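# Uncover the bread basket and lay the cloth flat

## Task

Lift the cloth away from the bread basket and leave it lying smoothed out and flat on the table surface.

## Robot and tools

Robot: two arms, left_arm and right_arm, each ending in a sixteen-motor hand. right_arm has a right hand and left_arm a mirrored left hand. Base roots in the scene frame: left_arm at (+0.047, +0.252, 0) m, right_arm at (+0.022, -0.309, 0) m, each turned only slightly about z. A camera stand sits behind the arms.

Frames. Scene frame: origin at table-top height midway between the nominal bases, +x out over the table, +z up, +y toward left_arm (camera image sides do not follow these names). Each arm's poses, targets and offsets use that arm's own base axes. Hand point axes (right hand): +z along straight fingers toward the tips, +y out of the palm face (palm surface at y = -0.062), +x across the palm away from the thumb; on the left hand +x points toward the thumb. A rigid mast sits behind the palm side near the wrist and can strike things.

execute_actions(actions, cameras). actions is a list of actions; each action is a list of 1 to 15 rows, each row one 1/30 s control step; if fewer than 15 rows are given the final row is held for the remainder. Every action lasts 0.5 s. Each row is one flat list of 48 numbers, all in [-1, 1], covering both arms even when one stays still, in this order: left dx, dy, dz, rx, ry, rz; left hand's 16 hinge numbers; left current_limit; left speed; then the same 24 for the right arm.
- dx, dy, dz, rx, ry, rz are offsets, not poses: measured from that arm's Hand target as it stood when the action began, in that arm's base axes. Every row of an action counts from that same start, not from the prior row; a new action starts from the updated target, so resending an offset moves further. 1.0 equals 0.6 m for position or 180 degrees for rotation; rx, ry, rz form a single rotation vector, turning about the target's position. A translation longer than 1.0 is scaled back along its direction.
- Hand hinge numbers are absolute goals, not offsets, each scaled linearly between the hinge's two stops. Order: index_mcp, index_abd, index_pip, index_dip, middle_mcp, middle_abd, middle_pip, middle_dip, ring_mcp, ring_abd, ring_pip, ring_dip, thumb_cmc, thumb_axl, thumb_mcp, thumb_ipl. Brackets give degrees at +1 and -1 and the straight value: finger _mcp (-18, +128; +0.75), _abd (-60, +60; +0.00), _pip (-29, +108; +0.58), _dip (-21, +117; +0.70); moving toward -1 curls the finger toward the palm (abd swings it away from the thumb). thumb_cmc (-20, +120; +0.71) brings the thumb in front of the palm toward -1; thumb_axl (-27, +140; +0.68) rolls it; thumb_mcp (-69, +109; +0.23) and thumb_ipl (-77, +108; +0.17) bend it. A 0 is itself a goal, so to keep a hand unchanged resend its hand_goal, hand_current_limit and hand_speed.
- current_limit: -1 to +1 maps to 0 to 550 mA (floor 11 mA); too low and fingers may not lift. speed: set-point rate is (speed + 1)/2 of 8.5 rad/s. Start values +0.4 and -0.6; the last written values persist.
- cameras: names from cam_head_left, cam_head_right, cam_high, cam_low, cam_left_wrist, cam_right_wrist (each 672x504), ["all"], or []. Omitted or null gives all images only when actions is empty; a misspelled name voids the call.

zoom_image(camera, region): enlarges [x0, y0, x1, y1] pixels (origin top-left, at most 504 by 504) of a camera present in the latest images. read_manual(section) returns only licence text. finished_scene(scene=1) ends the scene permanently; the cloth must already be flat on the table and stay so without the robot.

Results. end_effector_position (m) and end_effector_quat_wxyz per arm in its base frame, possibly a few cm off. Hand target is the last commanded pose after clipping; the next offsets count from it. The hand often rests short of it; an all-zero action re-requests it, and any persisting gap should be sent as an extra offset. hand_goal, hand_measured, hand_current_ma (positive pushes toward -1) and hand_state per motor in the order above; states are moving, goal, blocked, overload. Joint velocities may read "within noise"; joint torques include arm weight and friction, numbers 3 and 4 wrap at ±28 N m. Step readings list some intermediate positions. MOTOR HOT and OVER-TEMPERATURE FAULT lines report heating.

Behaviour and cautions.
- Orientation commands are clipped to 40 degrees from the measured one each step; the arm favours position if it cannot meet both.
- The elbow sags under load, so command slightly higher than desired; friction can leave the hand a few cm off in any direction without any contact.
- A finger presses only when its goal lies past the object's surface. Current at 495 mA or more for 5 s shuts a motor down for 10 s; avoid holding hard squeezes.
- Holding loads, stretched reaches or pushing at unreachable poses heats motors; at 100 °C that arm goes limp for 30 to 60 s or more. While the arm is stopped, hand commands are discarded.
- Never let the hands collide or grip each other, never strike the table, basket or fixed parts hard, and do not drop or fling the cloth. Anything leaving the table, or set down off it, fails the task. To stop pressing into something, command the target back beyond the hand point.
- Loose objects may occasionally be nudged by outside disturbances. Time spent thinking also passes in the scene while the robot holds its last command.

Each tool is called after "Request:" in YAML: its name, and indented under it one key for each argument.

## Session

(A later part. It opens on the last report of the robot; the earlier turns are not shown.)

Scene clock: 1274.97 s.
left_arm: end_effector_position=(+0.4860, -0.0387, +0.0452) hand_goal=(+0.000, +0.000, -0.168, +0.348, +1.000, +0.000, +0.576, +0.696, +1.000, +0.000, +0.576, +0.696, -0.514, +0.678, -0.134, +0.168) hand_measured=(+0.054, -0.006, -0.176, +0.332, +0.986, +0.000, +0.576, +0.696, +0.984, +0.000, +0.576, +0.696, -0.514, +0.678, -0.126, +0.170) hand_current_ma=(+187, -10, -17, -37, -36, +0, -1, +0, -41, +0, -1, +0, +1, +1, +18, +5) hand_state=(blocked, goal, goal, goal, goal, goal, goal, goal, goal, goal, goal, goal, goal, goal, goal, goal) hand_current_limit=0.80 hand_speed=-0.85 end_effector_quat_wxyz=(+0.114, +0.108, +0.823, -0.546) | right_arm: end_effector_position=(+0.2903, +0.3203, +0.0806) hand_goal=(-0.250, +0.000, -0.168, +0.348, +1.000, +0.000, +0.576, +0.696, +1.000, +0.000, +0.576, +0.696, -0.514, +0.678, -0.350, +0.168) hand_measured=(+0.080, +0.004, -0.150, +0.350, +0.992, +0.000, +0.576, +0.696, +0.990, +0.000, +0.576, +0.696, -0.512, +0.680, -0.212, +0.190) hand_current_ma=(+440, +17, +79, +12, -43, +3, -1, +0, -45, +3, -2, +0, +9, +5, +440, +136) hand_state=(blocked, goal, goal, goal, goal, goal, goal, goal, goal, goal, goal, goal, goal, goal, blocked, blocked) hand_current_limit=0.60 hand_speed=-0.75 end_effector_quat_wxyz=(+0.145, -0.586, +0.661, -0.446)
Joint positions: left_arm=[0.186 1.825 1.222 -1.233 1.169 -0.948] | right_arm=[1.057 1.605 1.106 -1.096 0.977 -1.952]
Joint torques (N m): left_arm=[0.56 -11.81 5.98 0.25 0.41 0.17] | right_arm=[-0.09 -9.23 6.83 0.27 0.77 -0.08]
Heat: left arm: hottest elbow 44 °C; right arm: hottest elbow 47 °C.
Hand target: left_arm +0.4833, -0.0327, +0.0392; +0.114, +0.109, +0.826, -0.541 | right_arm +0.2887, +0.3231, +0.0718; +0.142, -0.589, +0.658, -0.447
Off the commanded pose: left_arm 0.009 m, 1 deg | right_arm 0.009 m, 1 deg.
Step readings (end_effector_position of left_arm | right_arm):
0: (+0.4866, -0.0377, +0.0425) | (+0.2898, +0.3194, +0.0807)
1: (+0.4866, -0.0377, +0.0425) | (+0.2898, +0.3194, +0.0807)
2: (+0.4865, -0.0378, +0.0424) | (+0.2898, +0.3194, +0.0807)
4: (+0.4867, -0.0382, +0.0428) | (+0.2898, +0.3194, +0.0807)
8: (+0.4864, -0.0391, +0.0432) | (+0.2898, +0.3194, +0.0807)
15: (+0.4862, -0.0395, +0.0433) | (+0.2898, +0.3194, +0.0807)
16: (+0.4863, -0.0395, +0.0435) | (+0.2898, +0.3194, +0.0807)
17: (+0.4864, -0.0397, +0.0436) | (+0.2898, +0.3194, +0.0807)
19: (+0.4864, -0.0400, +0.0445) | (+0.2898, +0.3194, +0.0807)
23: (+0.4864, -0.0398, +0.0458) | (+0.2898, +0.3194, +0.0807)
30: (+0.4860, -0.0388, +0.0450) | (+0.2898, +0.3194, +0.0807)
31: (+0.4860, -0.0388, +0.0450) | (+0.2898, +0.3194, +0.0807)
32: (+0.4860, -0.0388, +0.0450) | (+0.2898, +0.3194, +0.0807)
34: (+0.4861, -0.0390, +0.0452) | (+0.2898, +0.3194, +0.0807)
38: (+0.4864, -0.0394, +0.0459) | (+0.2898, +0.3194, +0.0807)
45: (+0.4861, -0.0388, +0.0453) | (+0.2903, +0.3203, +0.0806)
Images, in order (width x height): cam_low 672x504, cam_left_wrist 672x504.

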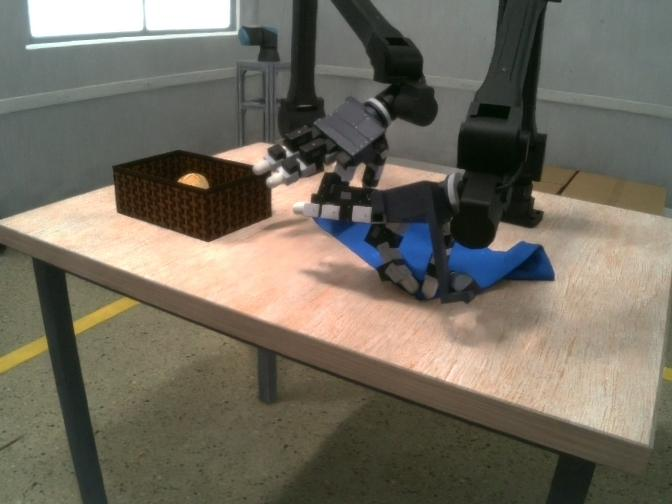

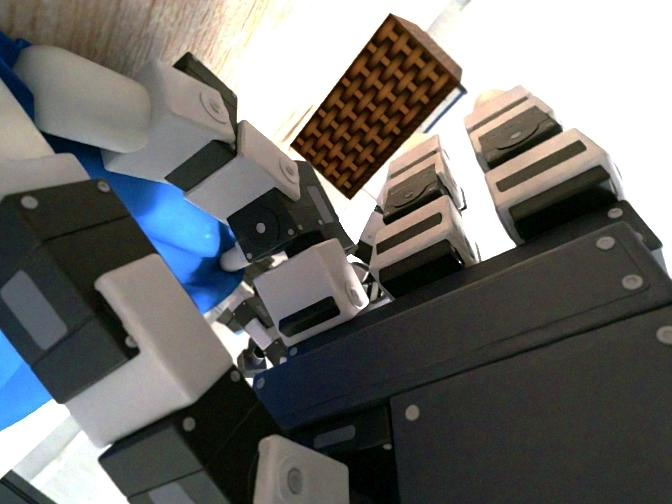

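Request:
execute_actions:
  actions:
    - [[0,0,0,0,0,0,-0.25,0,-0.168,0.348,1,0,0.576,0.696,1,0,0.576,0.696,-0.514,0.678,-0.2,0.168,0.7,-0.85,0,0,0,0,0,0,-0.25,0,-0.168,0.348,1,0,0.576,0.696,1,0,0.576,0.696,-0.514,0.678,-0.35,0.168,0.6,-0.75]]
    - [[0,0,0.01,0,0,0,-0.25,0,-0.168,0.348,1,0,0.576,0.696,1,0,0.576,0.696,-0.514,0.678,-0.35,0.168,0.7,-0.85,0,0,0,0,0,0,-0.25,0,-0.168,0.348,1,0,0.576,0.696,1,0,0.576,0.696,-0.514,0.678,-0.35,0.168,0.6,-0.75]]
    - [[0,0,0.02,0,0,0,-0.25,0,-0.168,0.348,1,0,0.576,0.696,1,0,0.576,0.696,-0.514,0.678,-0.35,0.168,0.7,-0.85,0,0,0,0,0,0,-0.25,0,-0.168,0.348,1,0,0.576,0.696,1,0,0.576,0.696,-0.514,0.678,-0.35,0.168,0.6,-0.75]]
    - [[0,0,0.05,0,0,0,-0.25,0,-0.168,0.348,1,0,0.576,0.696,1,0,0.576,0.696,-0.514,0.678,-0.35,0.168,0.7,-0.85,0,0,0,0,0,0,-0.25,0,-0.168,0.348,1,0,0.576,0.696,1,0,0.576,0.696,-0.514,0.678,-0.35,0.168,0.6,-0.75]]
  cameras: ["cam_low","cam_left_wrist"]

Request:
zoom_image:
  camera: "cam_low"
  region: [320, 200, 460, 305]

Scene clock: 1286.27 s.
left_arm: end_effector_position=(+0.4674, -0.0402, +0.0693) hand_goal=(-0.250, +0.000, -0.168, +0.348, +1.000, +0.000, +0.576, +0.696, +1.000, +0.000, +0.576, +0.696, -0.514, +0.678, -0.350, +0.168) hand_measured=(+0.004, -0.004, -0.150, +0.352, +0.986, +0.000, +0.576, +0.696, +0.984, +0.000, +0.576, +0.696, -0.514, +0.678, -0.144, +0.188) hand_current_ma=(+467, -6, +44, +5, -36, +0, -1, +0, -41, +0, -1, +0, +0, +1, +467, +74) hand_state=(blocked, goal, goal, goal, goal, goal, goal, goal, goal, goal, goal, goal, goal, goal, blocked, blocked) hand_current_limit=0.70 hand_speed=-0.85 end_effector_quat_wxyz=(+0.092, +0.096, +0.826, -0.547) | right_arm: end_effector_position=(+0.2905, +0.3206, +0.0806) hand_goal=(-0.250, +0.000, -0.168, +0.348, +1.000, +0.000, +0.576, +0.696, +1.000, +0.000, +0.576, +0.696, -0.514, +0.678, -0.350, +0.168) hand_measured=(+0.080, +0.006, -0.150, +0.350, +0.992, +0.000, +0.576, +0.696, +0.990, +0.000, +0.576, +0.696, -0.512, +0.680, -0.212, +0.190) hand_current_ma=(+440, +23, +79, +12, -43, +3, -1, +0, -45, +3, -2, +0, +9, +5, +440, +136) hand_state=(blocked, goal, goal, goal, goal, goal, goal, goal, goal, goal, goal, goal, goal, goal, blocked, blocked) hand_current_limit=0.60 hand_speed=-0.75 end_effector_quat_wxyz=(+0.146, -0.585, +0.662, -0.446)
Joint positions: left_arm=[0.186 1.774 1.222 -1.334 1.155 -0.946] | right_arm=[1.057 1.605 1.106 -1.096 0.977 -1.948]
Joint torques (N m): left_arm=[0.5 -12.69 10.45 -0.43 0.9 0.12] | right_arm=[-0.03 -9.17 6.83 0.28 0.77 -0.11]
Heat: left arm: hottest elbow 44 °C; right arm: hottest elbow 47 °C.
Hand target: left_arm +0.4833, -0.0327, +0.0872; +0.114, +0.109, +0.826, -0.541 | right_arm +0.2887, +0.3231, +0.0718; +0.142, -0.589, +0.658, -0.447
Off the commanded pose: left_arm 0.025 m, 3 deg | right_arm 0.009 m, 1 deg.
Step readings (end_effector_position of left_arm | right_arm):
0: (+0.4860, -0.0387, +0.0452) | (+0.2904, +0.3204, +0.0806)
1: (+0.4860, -0.0387, +0.0452) | (+0.2904, +0.3204, +0.0806)
2: (+0.4860, -0.0385, +0.0450) | (+0.2904, +0.3204, +0.0806)
4: (+0.4858, -0.0382, +0.0447) | (+0.2904, +0.3205, +0.0806)
8: (+0.4858, -0.0382, +0.0447) | (+0.2905, +0.3206, +0.0806)
15: (+0.4858, -0.0382, +0.0447) | (+0.2905, +0.3206, +0.0806)
16: (+0.4858, -0.0382, +0.0447) | (+0.2905, +0.3206, +0.0806)
17: (+0.4858, -0.0382, +0.0447) | (+0.2905, +0.3206, +0.0806)
19: (+0.4858, -0.0382, +0.0448) | (+0.2905, +0.3206, +0.0806)
23: (+0.4852, -0.0383, +0.0448) | (+0.2905, +0.3206, +0.0806)
30: (+0.4849, -0.0383, +0.0448) | (+0.2905, +0.3206, +0.0806)
31: (+0.4848, -0.0383, +0.0448) | (+0.2905, +0.3206, +0.0806)
32: (+0.4843, -0.0384, +0.0450) | (+0.2905, +0.3206, +0.0806)
34: (+0.4830, -0.0383, +0.0456) | (+0.2905, +0.3206, +0.0806)
38: (+0.4804, -0.0384, +0.0463) | (+0.2905, +0.3206, +0.0806)
45: (+0.4794, -0.0384, +0.0465) | (+0.2905, +0.3206, +0.0806)
46: (+0.4793, -0.0384, +0.0465) | (+0.2905, +0.3206, +0.0806)
47: (+0.4781, -0.0386, +0.0474) | (+0.2905, +0.3206, +0.0806)
49: (+0.4743, -0.0390, +0.0505) | (+0.2905, +0.3206, +0.0806)
53: (+0.4699, -0.0398, +0.0616) | (+0.2905, +0.3206, +0.0806)
60: (+0.4678, -0.0402, +0.0693) | (+0.2905, +0.3206, +0.0806)
Images, in order (width x height): cam_low 672x504, cam_left_wrist 672x504.

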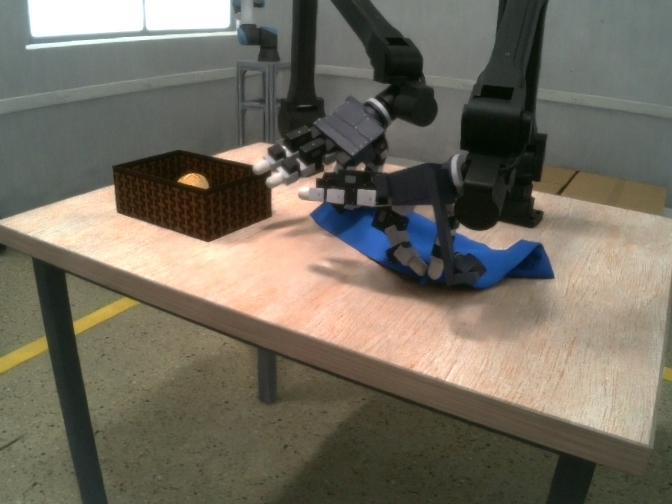

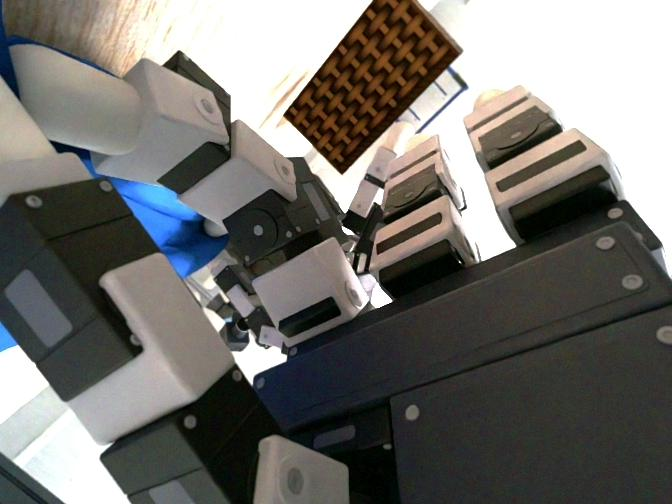

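Scaled by 3.600 from the camera's 672x504 image, which has a finer 960x720 frame.

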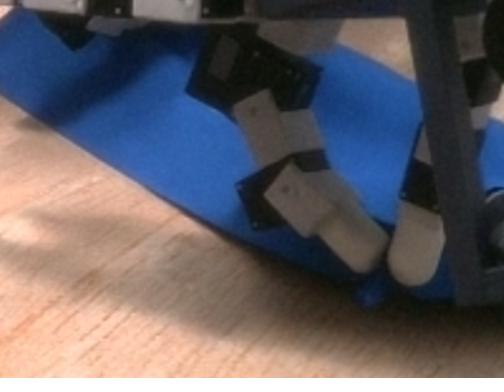

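Request:
execute_actions:
  actions:
    - [[0,0,0.06,0,0,0,-0.25,0,-0.168,0.348,1,0,0.576,0.696,1,0,0.576,0.696,-0.514,0.678,-0.35,0.168,0.6,-0.85,0,0,0.03,0,0,0,-0.25,0,-0.168,0.348,1,0,0.576,0.696,1,0,0.576,0.696,-0.514,0.678,-0.35,0.168,0.6,-0.75]]
    - [[0,0,0.06,0,0,0,-0.25,0,-0.168,0.348,1,0,0.576,0.696,1,0,0.576,0.696,-0.514,0.678,-0.35,0.168,0.6,-0.85,0,0,0.06,0,0,0,-0.25,0,-0.168,0.348,1,0,0.576,0.696,1,0,0.576,0.696,-0.514,0.678,-0.35,0.168,0.6,-0.75]]
    - [[0,0,0.06,0,0,0,-0.25,0,-0.168,0.348,1,0,0.576,0.696,1,0,0.576,0.696,-0.514,0.678,-0.35,0.168,0.6,-0.85,0,0,0.06,0,0,0,-0.25,0,-0.168,0.348,1,0,0.576,0.696,1,0,0.576,0.696,-0.514,0.678,-0.35,0.168,0.6,-0.75]]
    - [[0,0,0.06,0,0,0,-0.25,0,-0.168,0.348,1,0,0.576,0.696,1,0,0.576,0.696,-0.514,0.678,-0.35,0.168,0.6,-0.85,0,0,0.06,0,0,0,-0.25,0,-0.168,0.348,1,0,0.576,0.696,1,0,0.576,0.696,-0.514,0.678,-0.35,0.168,0.6,-0.75]]
  cameras: ["cam_head_left","cam_high","cam_low","cam_left_wrist"]

Request:
zoom_image:
  camera: "cam_low"
  region: [290, 90, 570, 300]

Request:
zoom_image:
  camera: "cam_head_left"
  region: [200, 270, 400, 420]

Scene clock: 1297.90 s.
left_arm: end_effector_position=(+0.4676, -0.0400, +0.2055) hand_goal=(-0.250, +0.000, -0.168, +0.348, +1.000, +0.000, +0.576, +0.696, +1.000, +0.000, +0.576, +0.696, -0.514, +0.678, -0.350, +0.168) hand_measured=(+0.004, -0.002, -0.148, +0.352, +0.986, +0.000, +0.576, +0.696, +0.984, +0.000, +0.576, +0.696, -0.512, +0.678, -0.144, +0.188) hand_current_ma=(+440, -1, +47, +6, -36, +0, -1, +0, -41, +0, -1, +0, +2, +1, +440, +75) hand_state=(blocked, goal, goal, goal, goal, goal, goal, goal, goal, goal, goal, goal, goal, goal, blocked, blocked) hand_current_limit=0.60 hand_speed=-0.85 end_effector_quat_wxyz=(+0.089, +0.094, +0.826, -0.548) | right_arm: end_effector_position=(+0.2863, +0.3132, +0.1796) hand_goal=(-0.250, +0.000, -0.168, +0.348, +1.000, +0.000, +0.576, +0.696, +1.000, +0.000, +0.576, +0.696, -0.514, +0.678, -0.350, +0.168) hand_measured=(+0.080, +0.006, -0.150, +0.350, +0.992, +0.000, +0.576, +0.696, +0.990, +0.000, +0.576, +0.696, -0.512, +0.680, -0.212, +0.190) hand_current_ma=(+440, +20, +79, +12, -43, +3, -1, +0, -45, +3, -2, +0, +10, +5, +440, +136) hand_state=(blocked, goal, goal, goal, goal, goal, goal, goal, goal, goal, goal, goal, goal, goal, blocked, blocked) hand_current_limit=0.60 hand_speed=-0.75 end_effector_quat_wxyz=(+0.128, -0.592, +0.655, -0.452)
Joint positions: left_arm=[0.186 1.647 1.438 -1.684 1.154 -0.946] | right_arm=[1.057 1.517 1.278 -1.401 0.977 -1.948]
Joint torques (N m): left_arm=[0.44 -11.93 13.5 -0.31 0.94 0.01] | right_arm=[-0.15 -10.64 10.32 -0.76 0.77 -0.13]
Heat: left arm: hottest elbow 45 °C; right arm: hottest elbow 47 °C.
Hand target: left_arm +0.4833, -0.0327, +0.2312; +0.114, +0.109, +0.826, -0.541 | right_arm +0.2886, +0.3230, +0.1977; +0.142, -0.589, +0.658, -0.448
Off the commanded pose: left_arm 0.031 m, 3 deg | right_arm 0.021 m, 2 deg.
joint sent to its limit (left arm) — joint 4 (wrist pitch), lower limit. The joint targets still meet the commanded pose.
Step readings (end_effector_position of left_arm | right_arm):
0: (+0.4674, -0.0402, +0.0693) | (+0.2905, +0.3206, +0.0806)
1: (+0.4671, -0.0402, +0.0693) | (+0.2905, +0.3206, +0.0806)
2: (+0.4660, -0.0405, +0.0700) | (+0.2905, +0.3206, +0.0806)
4: (+0.4621, -0.0411, +0.0734) | (+0.2898, +0.3195, +0.0806)
8: (+0.4599, -0.0414, +0.0867) | (+0.2881, +0.3164, +0.0809)
15: (+0.4641, -0.0407, +0.1019) | (+0.2876, +0.3155, +0.0810)
16: (+0.4636, -0.0407, +0.1020) | (+0.2873, +0.3151, +0.0811)
17: (+0.4624, -0.0410, +0.1028) | (+0.2866, +0.3137, +0.0814)
19: (+0.4600, -0.0414, +0.1067) | (+0.2846, +0.3102, +0.0843)
23: (+0.4602, -0.0414, +0.1204) | (+0.2835, +0.3082, +0.0951)
30: (+0.4642, -0.0406, +0.1362) | (+0.2857, +0.3121, +0.1094)
31: (+0.4641, -0.0406, +0.1365) | (+0.2856, +0.3120, +0.1098)
32: (+0.4630, -0.0408, +0.1374) | (+0.2851, +0.3111, +0.1109)
34: (+0.4610, -0.0412, +0.1415) | (+0.2837, +0.3087, +0.1152)
38: (+0.4625, -0.0410, +0.1556) | (+0.2846, +0.3103, +0.1301)
45: (+0.4656, -0.0404, +0.1709) | (+0.2862, +0.3131, +0.1454)
46: (+0.4654, -0.0404, +0.1712) | (+0.2861, +0.3129, +0.1457)
47: (+0.4646, -0.0405, +0.1724) | (+0.2855, +0.3118, +0.1467)
49: (+0.4627, -0.0409, +0.1768) | (+0.2842, +0.3095, +0.1513)
53: (+0.4652, -0.0404, +0.1915) | (+0.2857, +0.3123, +0.1663)
60: (+0.4679, -0.0399, +0.2054) | (+0.2867, +0.3139, +0.1795)
Images, in order (width x height): cam_head_left 672x504, cam_high 672x504, cam_low 672x504, cam_left_wrist 672x504.

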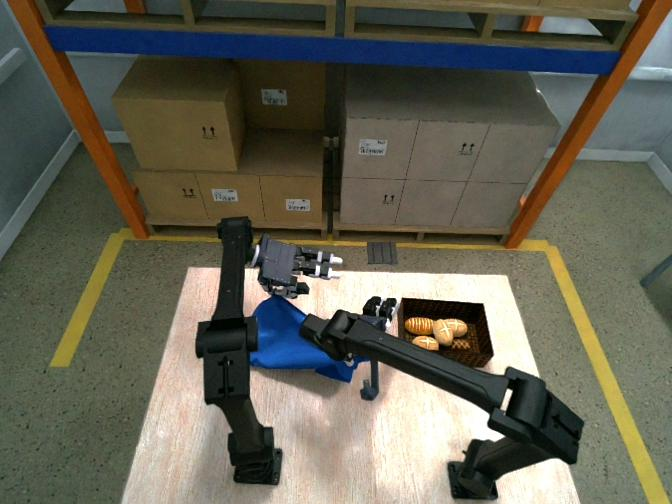

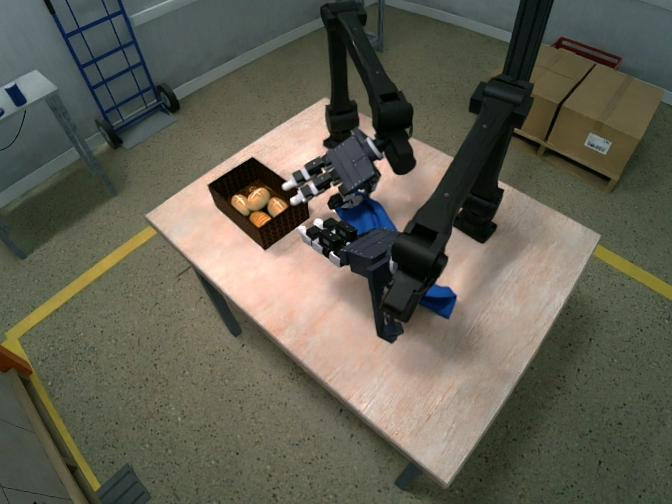

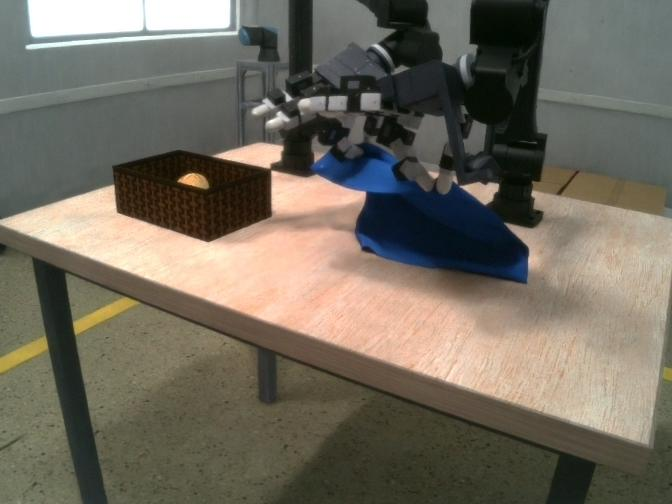

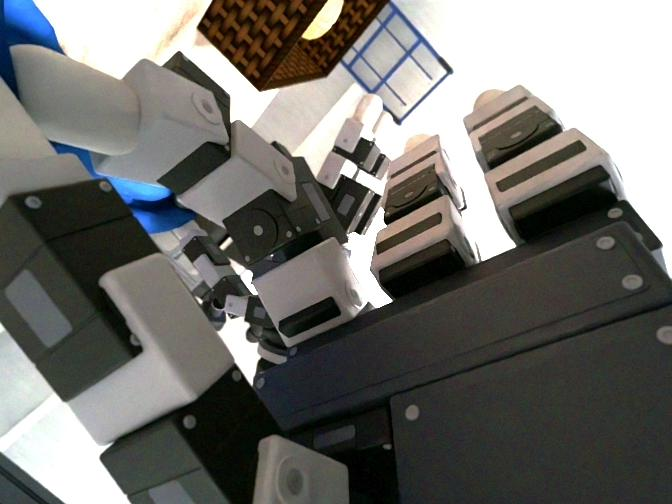

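Scaled by 1.800 from the camera's 672x504 image, which has a finer 960x720 frame.

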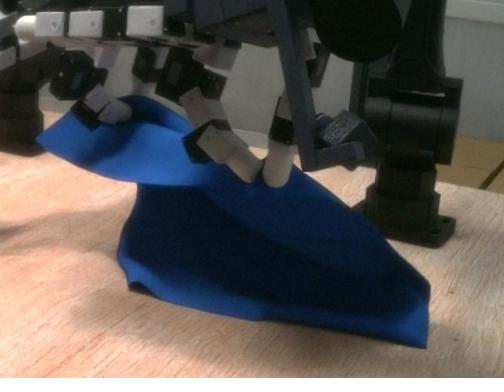

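Scaled by 2.520 from the camera's 672x504 image, which has a finer 960x720 frame.

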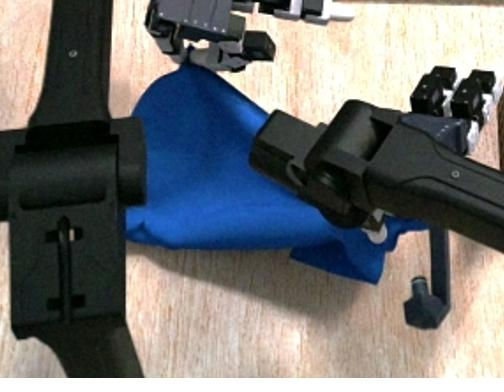

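Request:
execute_actions:
  actions:
    - [[0,0,0.06,0,0,0,-0.25,0,-0.168,0.348,1,0,0.576,0.696,1,0,0.576,0.696,-0.514,0.678,-0.35,0.168,0.6,-0.85,0,0,0.07,0,0,0,-0.25,0,-0.168,0.348,1,0,0.576,0.696,1,0,0.576,0.696,-0.514,0.678,-0.35,0.168,0.6,-0.75]]
    - [[0,0,0.06,0,0,0,-0.25,0,-0.168,0.348,1,0,0.576,0.696,1,0,0.576,0.696,-0.514,0.678,-0.35,0.168,0.6,-0.85,0,0,0.07,0,0,0,-0.25,0,-0.168,0.348,1,0,0.576,0.696,1,0,0.576,0.696,-0.514,0.678,-0.35,0.168,0.6,-0.75]]
    - [[0,0,0.06,0,0,0,-0.25,0,-0.168,0.348,1,0,0.576,0.696,1,0,0.576,0.696,-0.514,0.678,-0.35,0.168,0.6,-0.85,0,0,0.07,0,0,0,-0.25,0,-0.168,0.348,1,0,0.576,0.696,1,0,0.576,0.696,-0.514,0.678,-0.35,0.168,0.6,-0.75]]
    - [[0,0,0.06,0,0,0,-0.25,0,-0.168,0.348,1,0,0.576,0.696,1,0,0.576,0.696,-0.514,0.678,-0.35,0.168,0.6,-0.85,0,0,0.07,0,0,0,-0.25,0,-0.168,0.348,1,0,0.576,0.696,1,0,0.576,0.696,-0.514,0.678,-0.35,0.168,0.6,-0.75]]
    - [[0,0,0.06,0,0,0,-0.25,0,-0.168,0.348,1,0,0.576,0.696,1,0,0.576,0.696,-0.514,0.678,-0.35,0.168,0.6,-0.85,0,0,0.07,0,0,0,-0.25,0,-0.168,0.348,1,0,0.576,0.696,1,0,0.576,0.696,-0.514,0.678,-0.35,0.168,0.6,-0.75]]
  cameras: ["all"]

Request:
zoom_image:
  camera: "cam_low"
  region: [270, 30, 590, 270]

Request:
zoom_image:
  camera: "cam_head_left"
  region: [200, 230, 400, 380]

Request:
zoom_image:
  camera: "cam_high"
  region: [290, 130, 490, 320]

Scene clock: 1311.73 s.
left_arm: end_effector_position=(+0.4779, -0.0362, +0.3820) hand_goal=(-0.250, +0.000, -0.168, +0.348, +1.000, +0.000, +0.576, +0.696, +1.000, +0.000, +0.576, +0.696, -0.514, +0.678, -0.350, +0.168) hand_measured=(+0.004, +0.000, -0.148, +0.352, +0.986, +0.000, +0.576, +0.696, +0.984, +0.000, +0.576, +0.696, -0.512, +0.678, -0.144, +0.188) hand_current_ma=(+440, +0, +47, +6, -36, +0, -1, +0, -41, +0, -1, +0, +3, +1, +440, +75) hand_state=(blocked, goal, goal, goal, goal, goal, goal, goal, goal, goal, goal, goal, goal, goal, blocked, blocked) hand_current_limit=0.60 hand_speed=-0.85 end_effector_quat_wxyz=(+0.162, +0.048, +0.835, -0.524) | right_arm: end_effector_position=(+0.2926, +0.3210, +0.3869) hand_goal=(-0.250, +0.000, -0.168, +0.348, +1.000, +0.000, +0.576, +0.696, +1.000, +0.000, +0.576, +0.696, -0.514, +0.678, -0.350, +0.168) hand_measured=(+0.080, +0.006, -0.150, +0.350, +0.992, +0.000, +0.576, +0.696, +0.990, +0.000, +0.576, +0.696, -0.512, +0.680, -0.212, +0.190) hand_current_ma=(+440, +21, +81, +13, -43, +3, -1, +0, -45, +3, -2, +0, +10, +5, +440, +136) hand_state=(blocked, goal, goal, goal, goal, goal, goal, goal, goal, goal, goal, goal, goal, goal, blocked, blocked) hand_current_limit=0.60 hand_speed=-0.75 end_effector_quat_wxyz=(+0.202, -0.592, +0.651, -0.430)
Joint positions: left_arm=[0.186 1.512 1.757 -1.686 1.157 -1.355] | right_arm=[1.057 1.433 1.734 -1.691 0.979 -2.087]
Joint torques (N m): left_arm=[0.09 -10.46 14.57 0.53 1.04 0] | right_arm=[0.32 -9.82 11.11 -0.12 0.81 -0.3]
Heat: left arm: hottest elbow 47 °C; right arm: hottest elbow 49 °C.
Hand target: left_arm +0.4834, -0.0327, +0.4112; +0.114, +0.109, +0.826, -0.541 | right_arm +0.2886, +0.3229, +0.4078; +0.142, -0.589, +0.658, -0.447
Off the commanded pose: left_arm 0.030 m, 9 deg | right_arm 0.021 m, 7 deg.
joint sent to its limit (left arm) — joint 4 (wrist pitch), lower limit. The joint targets are off in orientation, not in position.
joint sent to its limit (right arm) — joint 4 (wrist pitch), lower limit; joint 6 (wrist roll), lower limit. The joint targets are off in orientation, not in position.
Step readings (end_effector_position of left_arm | right_arm):
0: (+0.4676, -0.0400, +0.2055) | (+0.2863, +0.3132, +0.1796)
1: (+0.4675, -0.0400, +0.2055) | (+0.2862, +0.3131, +0.1799)
2: (+0.4674, -0.0399, +0.2063) | (+0.2858, +0.3124, +0.1816)
4: (+0.4673, -0.0398, +0.2094) | (+0.2850, +0.3110, +0.1881)
8: (+0.4686, -0.0392, +0.2237) | (+0.2872, +0.3147, +0.2073)
15: (+0.4707, -0.0385, +0.2426) | (+0.2874, +0.3152, +0.2216)
16: (+0.4707, -0.0385, +0.2428) | (+0.2873, +0.3149, +0.2220)
17: (+0.4704, -0.0384, +0.2433) | (+0.2867, +0.3140, +0.2237)
19: (+0.4699, -0.0381, +0.2457) | (+0.2857, +0.3122, +0.2307)
23: (+0.4713, -0.0375, +0.2581) | (+0.2881, +0.3165, +0.2514)
30: (+0.4721, -0.0371, +0.2762) | (+0.2880, +0.3163, +0.2628)
31: (+0.4721, -0.0371, +0.2770) | (+0.2878, +0.3159, +0.2631)
32: (+0.4720, -0.0371, +0.2778) | (+0.2874, +0.3151, +0.2650)
34: (+0.4723, -0.0367, +0.2810) | (+0.2869, +0.3142, +0.2727)
38: (+0.4744, -0.0361, +0.2941) | (+0.2896, +0.3191, +0.2940)
45: (+0.4742, -0.0361, +0.3111) | (+0.2899, +0.3195, +0.3042)
46: (+0.4742, -0.0360, +0.3115) | (+0.2897, +0.3193, +0.3041)
47: (+0.4742, -0.0360, +0.3125) | (+0.2896, +0.3195, +0.3052)
49: (+0.4746, -0.0358, +0.3162) | (+0.2897, +0.3208, +0.3102)
53: (+0.4772, -0.0352, +0.3309) | (+0.2913, +0.3234, +0.3275)
60: (+0.4764, -0.0356, +0.3460) | (+0.2905, +0.3216, +0.3458)
61: (+0.4763, -0.0356, +0.3464) | (+0.2906, +0.3216, +0.3465)
62: (+0.4762, -0.0357, +0.3475) | (+0.2907, +0.3218, +0.3477)
64: (+0.4767, -0.0356, +0.3522) | (+0.2913, +0.3226, +0.3521)
68: (+0.4794, -0.0352, +0.3682) | (+0.2931, +0.3242, +0.3680)
75: (+0.4787, -0.0360, +0.3821) | (+0.2926, +0.3213, +0.3862)

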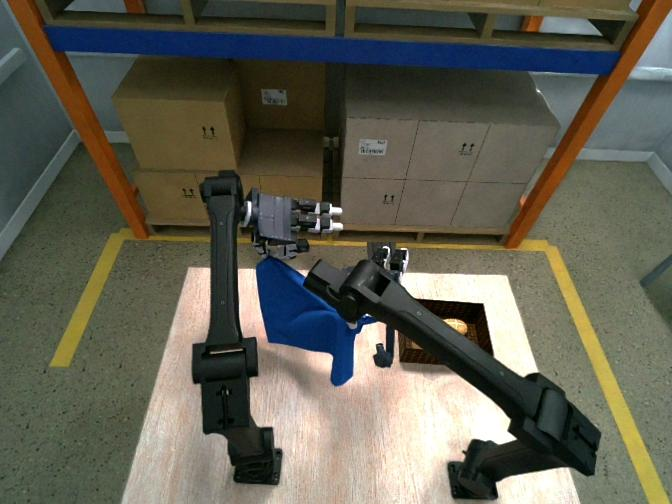

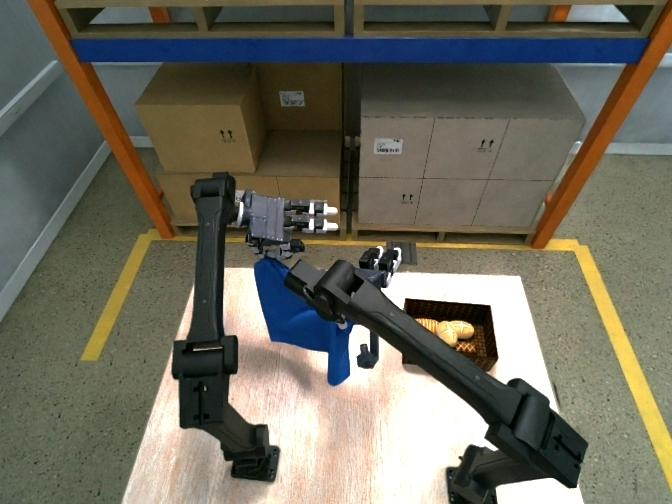

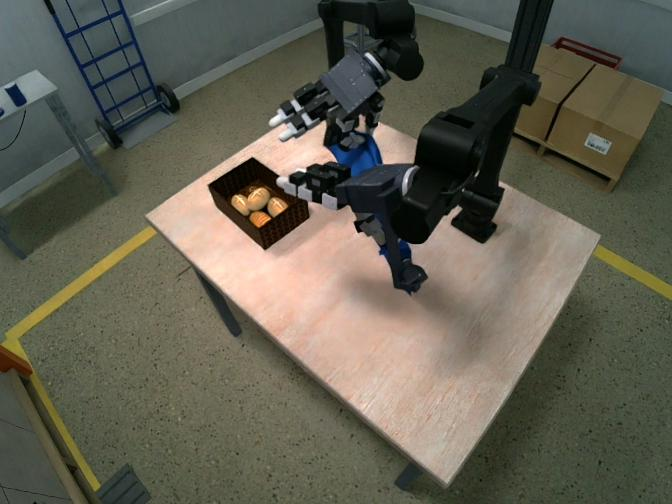

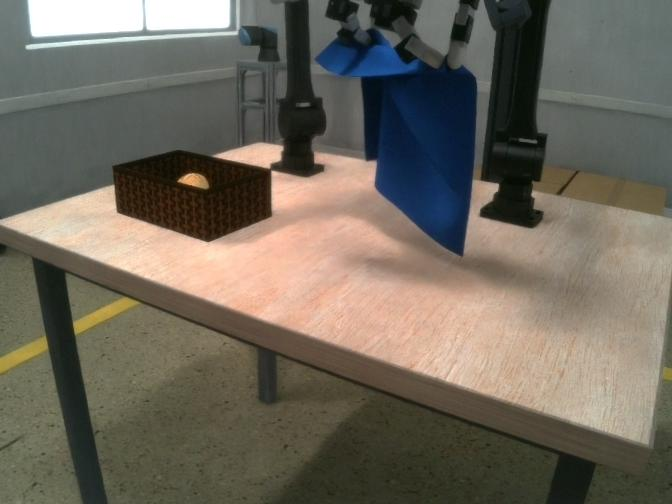

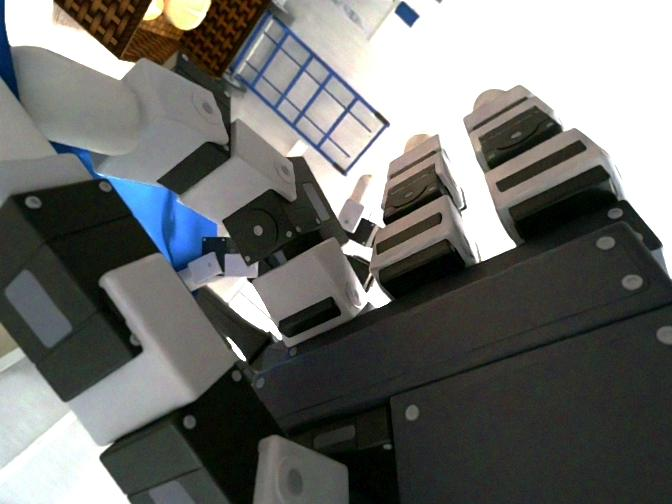

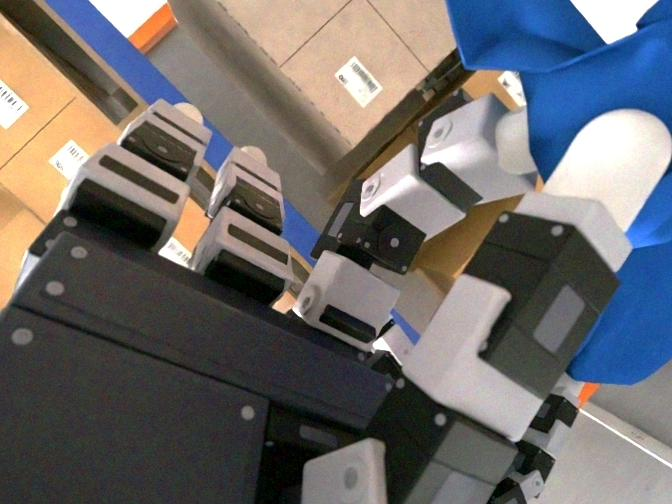

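Scaled by 1.575 from the camera's 672x504 image, which has a finer 960x720 frame.

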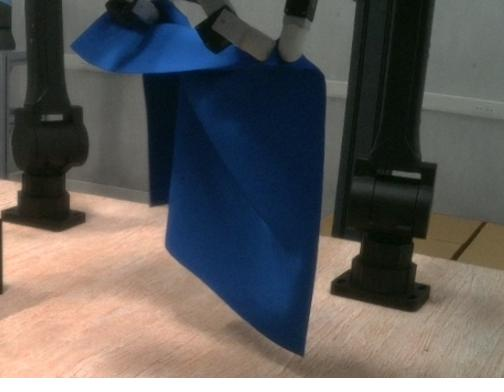

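Scaled by 2.520 from the camera's 672x504 image, which has a finer 960x720 frame.

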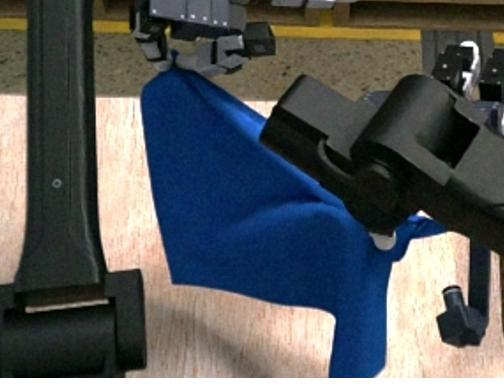

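Scaled by 2.520 from the camera's 672x504 image, which has a finer 960x720 frame.

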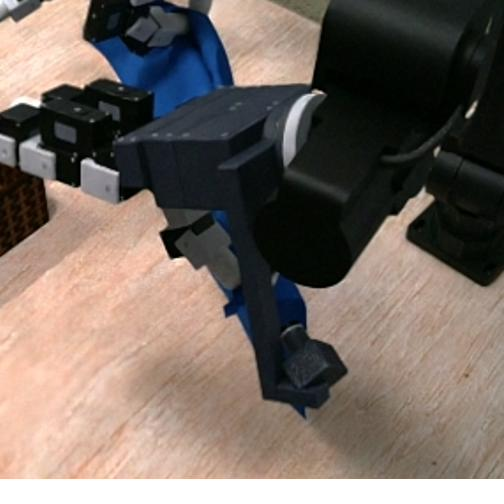

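Request:
execute_actions:
  actions:
    - [[0.0095,0.0083,0,0,0,0,-0.25,0,-0.168,0.348,1,0,0.576,0.696,1,0,0.576,0.696,-0.514,0.678,-0.35,0.168,0.6,-0.85,0.0479,-0.0081,0,0,0,0,-0.25,0,-0.168,0.348,1,0,0.576,0.696,1,0,0.576,0.696,-0.514,0.678,-0.35,0.168,0.6,-0.75]]
    - [[0.0095,0.0083,0,0,0,0,-0.25,0,-0.168,0.348,1,0,0.576,0.696,1,0,0.576,0.696,-0.514,0.678,-0.35,0.168,0.6,-0.85,0.0479,-0.0081,0,0,0,0,-0.25,0,-0.168,0.348,1,0,0.576,0.696,1,0,0.576,0.696,-0.514,0.678,-0.35,0.168,0.6,-0.75]]
    - [[0.0095,0.0083,0,0,0,0,-0.25,0,-0.168,0.348,1,0,0.576,0.696,1,0,0.576,0.696,-0.514,0.678,-0.35,0.168,0.6,-0.85,0.0479,-0.0081,0,0,0,0,-0.25,0,-0.168,0.348,1,0,0.576,0.696,1,0,0.576,0.696,-0.514,0.678,-0.35,0.168,0.6,-0.75]]
    - [[0.0095,0.0083,0,0,0,0,-0.25,0,-0.168,0.348,1,0,0.576,0.696,1,0,0.576,0.696,-0.514,0.678,-0.35,0.168,0.6,-0.85,0.0479,-0.0081,0,0,0,0,-0.25,0,-0.168,0.348,1,0,0.576,0.696,1,0,0.576,0.696,-0.514,0.678,-0.35,0.168,0.6,-0.75]]
    - [[0.0095,0.0083,0,0,0,0,-0.25,0,-0.168,0.348,1,0,0.576,0.696,1,0,0.576,0.696,-0.514,0.678,-0.35,0.168,0.6,-0.85,0.0479,-0.0081,0,0,0,0,-0.25,0,-0.168,0.348,1,0,0.576,0.696,1,0,0.576,0.696,-0.514,0.678,-0.35,0.168,0.6,-0.75]]
  cameras: ["cam_head_left","cam_high","cam_low"]

Scene clock: 1344.00 s.
left_arm: end_effector_position=(+0.5024, -0.0148, +0.3874) hand_goal=(-0.250, +0.000, -0.168, +0.348, +1.000, +0.000, +0.576, +0.696, +1.000, +0.000, +0.576, +0.696, -0.514, +0.678, -0.350, +0.168) hand_measured=(+0.004, +0.000, -0.148, +0.352, +0.986, +0.000, +0.576, +0.696, +0.984, +0.000, +0.576, +0.696, -0.512, +0.678, -0.144, +0.188) hand_current_ma=(+440, +0, +47, +6, -36, +0, -1, +0, -41, +0, -1, +0, +3, +1, +440, +75) hand_state=(blocked, goal, goal, goal, goal, goal, goal, goal, goal, goal, goal, goal, goal, goal, blocked, blocked) hand_current_limit=0.60 hand_speed=-0.85 end_effector_quat_wxyz=(+0.179, +0.039, +0.834, -0.520) | right_arm: end_effector_position=(+0.4242, +0.2945, +0.3998) hand_goal=(-0.250, +0.000, -0.168, +0.348, +1.000, +0.000, +0.576, +0.696, +1.000, +0.000, +0.576, +0.696, -0.514, +0.678, -0.350, +0.168) hand_measured=(+0.080, +0.002, -0.150, +0.352, +0.992, +0.000, +0.576, +0.696, +0.990, +0.000, +0.576, +0.696, -0.512, +0.680, -0.212, +0.190) hand_current_ma=(+440, +10, +86, +17, -43, +3, -1, +0, -45, +3, -2, +0, +7, +5, +440, +136) hand_state=(blocked, goal, goal, goal, goal, goal, goal, goal, goal, goal, goal, goal, goal, goal, blocked, blocked) hand_current_limit=0.60 hand_speed=-0.75 end_effector_quat_wxyz=(+0.167, -0.492, +0.710, -0.476)
Joint positions: left_arm=[0.221 1.569 1.834 -1.686 1.16 -1.355] | right_arm=[0.817 1.643 1.991 -1.698 1.043 -2.095]
Joint torques (N m): left_arm=[0.5 -10.23 14.72 0.54 1.08 0.09] | right_arm=[-0.73 -10.52 11.34 0.13 0.87 -0.23]
Heat: left arm: hottest elbow 52 °C; right arm: hottest elbow 51 °C.
Hand target: left_arm +0.5119, -0.0078, +0.4112; +0.114, +0.109, +0.826, -0.541 | right_arm +0.4323, +0.2987, +0.4078; +0.142, -0.589, +0.658, -0.447
Off the commanded pose: left_arm 0.027 m, 11 deg | right_arm 0.012 m, 13 deg.
joint sent to its limit (left arm) — joint 4 (wrist pitch), lower limit. The joint targets are off in orientation, not in position.
joint sent to its limit (right arm) — joint 4 (wrist pitch), lower limit; joint 6 (wrist roll), lower limit. The joint targets are off in orientation, not in position.
Step readings (end_effector_position of left_arm | right_arm):
0: (+0.4779, -0.0362, +0.3820) | (+0.2926, +0.3210, +0.3869)
1: (+0.4779, -0.0362, +0.3820) | (+0.2926, +0.3210, +0.3869)
2: (+0.4779, -0.0362, +0.3820) | (+0.2930, +0.3209, +0.3875)
4: (+0.4781, -0.0361, +0.3828) | (+0.2962, +0.3195, +0.3901)
8: (+0.4790, -0.0358, +0.3857) | (+0.3045, +0.3164, +0.3978)
15: (+0.4797, -0.0352, +0.3877) | (+0.3107, +0.3128, +0.4002)
16: (+0.4797, -0.0350, +0.3877) | (+0.3109, +0.3132, +0.3997)
17: (+0.4799, -0.0348, +0.3877) | (+0.3124, +0.3127, +0.3996)
19: (+0.4810, -0.0339, +0.3883) | (+0.3177, +0.3135, +0.4004)
23: (+0.4840, -0.0308, +0.3888) | (+0.3326, +0.3107, +0.3993)
30: (+0.4854, -0.0287, +0.3869) | (+0.3399, +0.3083, +0.3941)
31: (+0.4855, -0.0286, +0.3870) | (+0.3400, +0.3084, +0.3946)
32: (+0.4857, -0.0286, +0.3871) | (+0.3412, +0.3081, +0.3954)
34: (+0.4870, -0.0280, +0.3879) | (+0.3459, +0.3089, +0.3988)
38: (+0.4897, -0.0258, +0.3887) | (+0.3597, +0.3055, +0.4024)
45: (+0.4910, -0.0241, +0.3872) | (+0.3675, +0.3028, +0.3975)
46: (+0.4910, -0.0241, +0.3871) | (+0.3677, +0.3031, +0.3973)
47: (+0.4914, -0.0240, +0.3872) | (+0.3690, +0.3030, +0.3975)
49: (+0.4927, -0.0234, +0.3880) | (+0.3740, +0.3044, +0.4000)
53: (+0.4953, -0.0210, +0.3886) | (+0.3876, +0.3017, +0.4022)
60: (+0.4966, -0.0195, +0.3871) | (+0.3955, +0.2982, +0.3974)
61: (+0.4967, -0.0194, +0.3871) | (+0.3957, +0.2985, +0.3976)
62: (+0.4969, -0.0192, +0.3872) | (+0.3970, +0.2986, +0.3980)
64: (+0.4983, -0.0186, +0.3880) | (+0.4023, +0.3002, +0.4014)
68: (+0.5010, -0.0164, +0.3887) | (+0.4155, +0.2976, +0.4039)
75: (+0.5022, -0.0148, +0.3873) | (+0.4237, +0.2939, +0.3986)
Images, in order (width x height): cam_head_left 672x504, cam_high 672x504, cam_low 672x504.

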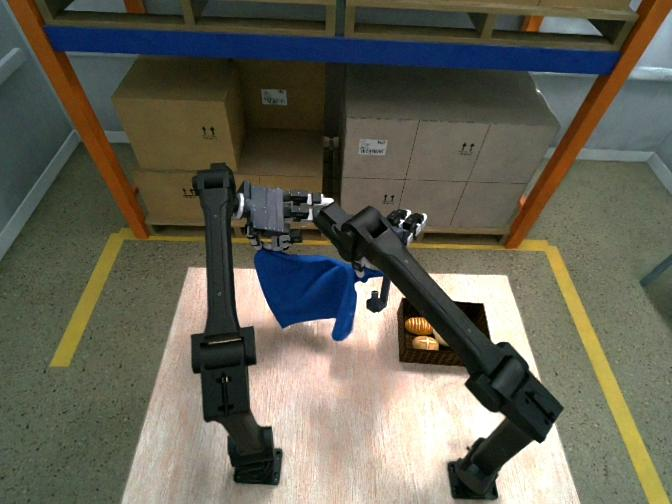

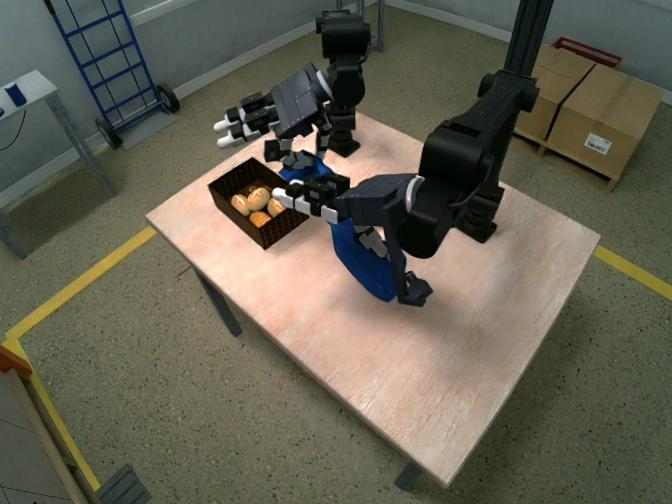

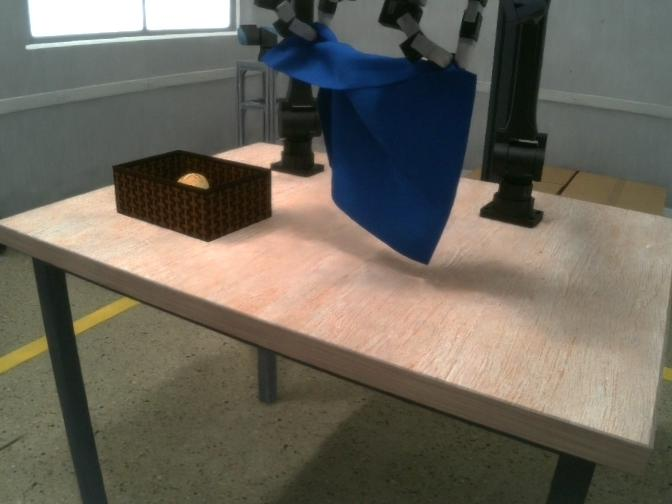

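Request:
execute_actions:
  actions:
    - [[0.0095,0.0083,0,0,0,0,-0.25,0,-0.168,0.348,1,0,0.576,0.696,1,0,0.576,0.696,-0.514,0.678,-0.35,0.168,0.6,-0.85,0.0479,-0.0081,0,0,0,0,-0.25,0,-0.168,0.348,1,0,0.576,0.696,1,0,0.576,0.696,-0.514,0.678,-0.35,0.168,0.6,-0.75]]
    - [[0.0095,0.0083,0,0,0,0,-0.25,0,-0.168,0.348,1,0,0.576,0.696,1,0,0.576,0.696,-0.514,0.678,-0.35,0.168,0.6,-0.85,0.0479,-0.0081,0,0,0,0,-0.25,0,-0.168,0.348,1,0,0.576,0.696,1,0,0.576,0.696,-0.514,0.678,-0.35,0.168,0.6,-0.75]]
    - [[0.0095,0.0083,0,0,0,0,-0.25,0,-0.168,0.348,1,0,0.576,0.696,1,0,0.576,0.696,-0.514,0.678,-0.35,0.168,0.6,-0.85,0.0479,-0.0081,0,0,0,0,-0.25,0,-0.168,0.348,1,0,0.576,0.696,1,0,0.576,0.696,-0.514,0.678,-0.35,0.168,0.6,-0.75]]
    - [[0.0095,0.0083,0,0,0,0,-0.25,0,-0.168,0.348,1,0,0.576,0.696,1,0,0.576,0.696,-0.514,0.678,-0.35,0.168,0.6,-0.85,0.0479,-0.0081,0,0,0,0,-0.25,0,-0.168,0.348,1,0,0.576,0.696,1,0,0.576,0.696,-0.514,0.678,-0.35,0.168,0.6,-0.75]]
    - [[0.0095,0.0083,0,0,0,0,-0.25,0,-0.168,0.348,1,0,0.576,0.696,1,0,0.576,0.696,-0.514,0.678,-0.35,0.168,0.6,-0.85,0.0479,-0.0081,0,0,0,0,-0.25,0,-0.168,0.348,1,0,0.576,0.696,1,0,0.576,0.696,-0.514,0.678,-0.35,0.168,0.6,-0.75]]
  cameras: ["cam_head_left","cam_high","cam_low"]

Request:
zoom_image:
  camera: "cam_low"
  region: [220, 30, 540, 270]

Request:
zoom_image:
  camera: "cam_head_left"
  region: [220, 200, 420, 350]

Scene clock: 1362.67 s.
left_arm: end_effector_position=(+0.5313, +0.0060, +0.3886) hand_goal=(-0.250, +0.000, -0.168, +0.348, +1.000, +0.000, +0.576, +0.696, +1.000, +0.000, +0.576, +0.696, -0.514, +0.678, -0.350, +0.168) hand_measured=(+0.004, -0.002, -0.148, +0.352, +0.986, +0.000, +0.576, +0.696, +0.984, +0.000, +0.576, +0.696, -0.512, +0.678, -0.144, +0.188) hand_current_ma=(+440, -2, +51, +6, -36, +0, -1, +0, -41, +0, -1, +0, +3, +1, +440, +75) hand_state=(blocked, goal, blocked, goal, goal, goal, goal, goal, goal, goal, goal, goal, goal, goal, blocked, blocked) hand_current_limit=0.60 hand_speed=-0.85 end_effector_quat_wxyz=(+0.194, +0.031, +0.832, -0.520) | right_arm: end_effector_position=(+0.5656, +0.2778, +0.4048) hand_goal=(-0.250, +0.000, -0.168, +0.348, +1.000, +0.000, +0.576, +0.696, +1.000, +0.000, +0.576, +0.696, -0.514, +0.678, -0.350, +0.168) hand_measured=(+0.076, +0.002, -0.148, +0.354, +0.992, +0.000, +0.576, +0.696, +0.990, +0.000, +0.576, +0.696, -0.514, +0.680, -0.212, +0.192) hand_current_ma=(+440, +10, +93, +26, -43, +3, -1, +0, -45, +3, -2, +0, -2, +5, +440, +150) hand_state=(blocked, goal, goal, goal, goal, goal, goal, goal, goal, goal, goal, goal, goal, goal, blocked, blocked) hand_current_limit=0.60 hand_speed=-0.75 end_effector_quat_wxyz=(+0.175, -0.392, +0.760, -0.488)
Joint positions: left_arm=[0.251 1.642 1.922 -1.686 1.17 -1.355] | right_arm=[0.632 1.943 2.415 -1.698 1.056 -2.095]
Joint torques (N m): left_arm=[0.91 -11.22 14.64 0.58 0.92 0.11] | right_arm=[-1.55 -14.33 11.17 0.34 0.85 -0.22]
Heat: left arm: hottest elbow 51 °C; right arm: hottest elbow 52 °C.
Hand target: left_arm +0.5403, +0.0171, +0.4112; +0.114, +0.109, +0.826, -0.541 | right_arm +0.5761, +0.2743, +0.4077; +0.142, -0.589, +0.658, -0.447
Off the commanded pose: left_arm 0.027 m, 13 deg | right_arm 0.011 m, 26 deg.
joint sent to its limit (left arm) — joint 4 (wrist pitch), lower limit. The joint targets are off in orientation, not in position.
joint sent to its limit (right arm) — joint 4 (wrist pitch), lower limit; joint 6 (wrist roll), lower limit. The joint targets are off in orientation, not in position.
Step readings (end_effector_position of left_arm | right_arm):
0: (+0.5024, -0.0148, +0.3874) | (+0.4242, +0.2945, +0.3998)
1: (+0.5024, -0.0148, +0.3874) | (+0.4243, +0.2946, +0.4001)
2: (+0.5025, -0.0145, +0.3874) | (+0.4254, +0.2947, +0.4004)
4: (+0.5039, -0.0138, +0.3879) | (+0.4307, +0.2959, +0.4035)
8: (+0.5067, -0.0116, +0.3888) | (+0.4439, +0.2932, +0.4055)
15: (+0.5079, -0.0102, +0.3873) | (+0.4522, +0.2900, +0.3990)
16: (+0.5080, -0.0102, +0.3871) | (+0.4525, +0.2902, +0.3989)
17: (+0.5083, -0.0099, +0.3872) | (+0.4539, +0.2903, +0.3993)
19: (+0.5096, -0.0094, +0.3881) | (+0.4594, +0.2923, +0.4025)
23: (+0.5124, -0.0070, +0.3889) | (+0.4718, +0.2903, +0.4056)
30: (+0.5136, -0.0056, +0.3875) | (+0.4805, +0.2856, +0.4010)
31: (+0.5138, -0.0056, +0.3874) | (+0.4808, +0.2859, +0.4008)
32: (+0.5141, -0.0053, +0.3874) | (+0.4821, +0.2862, +0.4015)
34: (+0.5155, -0.0048, +0.3882) | (+0.4878, +0.2884, +0.4045)
38: (+0.5182, -0.0025, +0.3890) | (+0.4999, +0.2869, +0.4070)
45: (+0.5194, -0.0013, +0.3876) | (+0.5088, +0.2823, +0.4014)
46: (+0.5195, -0.0013, +0.3877) | (+0.5092, +0.2826, +0.4014)
47: (+0.5198, -0.0011, +0.3876) | (+0.5107, +0.2827, +0.4019)
49: (+0.5213, -0.0005, +0.3884) | (+0.5166, +0.2849, +0.4051)
53: (+0.5239, +0.0018, +0.3894) | (+0.5282, +0.2837, +0.4080)
60: (+0.5252, +0.0027, +0.3878) | (+0.5365, +0.2802, +0.4029)
61: (+0.5253, +0.0027, +0.3880) | (+0.5370, +0.2801, +0.4029)
62: (+0.5256, +0.0028, +0.3880) | (+0.5390, +0.2796, +0.4032)
64: (+0.5271, +0.0034, +0.3888) | (+0.5449, +0.2823, +0.4064)
68: (+0.5298, +0.0053, +0.3896) | (+0.5563, +0.2811, +0.4089)
75: (+0.5311, +0.0060, +0.3885) | (+0.5649, +0.2771, +0.4036)
Images, in order (width x height): cam_head_left 672x504, cam_high 672x504, cam_low 672x504.

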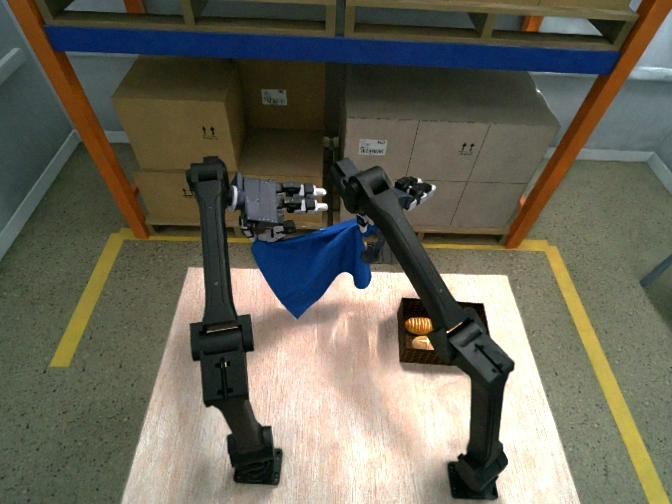

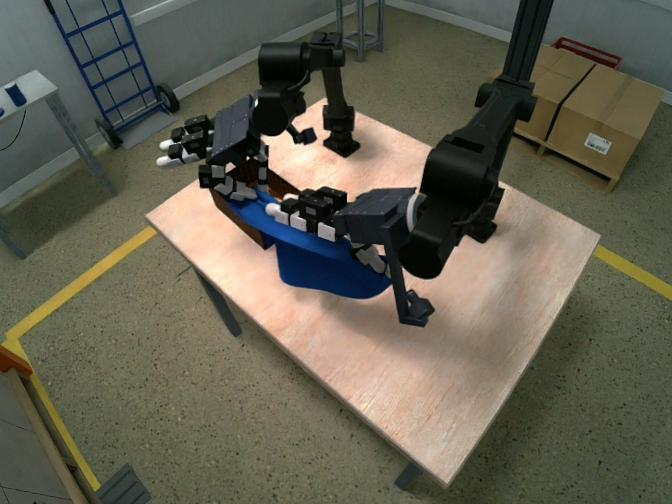

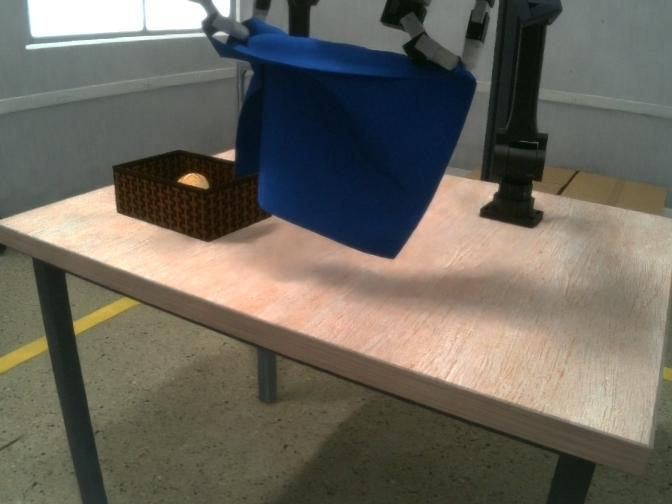

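Scaled by 1.575 from the camera's 672x504 image, which has a finer 960x720 frame.

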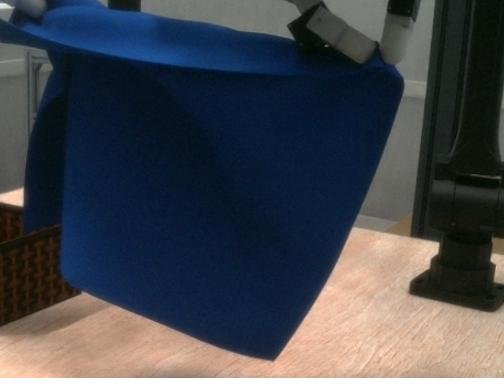

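Scaled by 2.520 from the camera's 672x504 image, which has a finer 960x720 frame.

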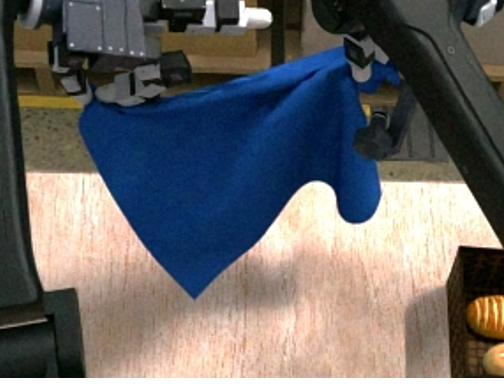

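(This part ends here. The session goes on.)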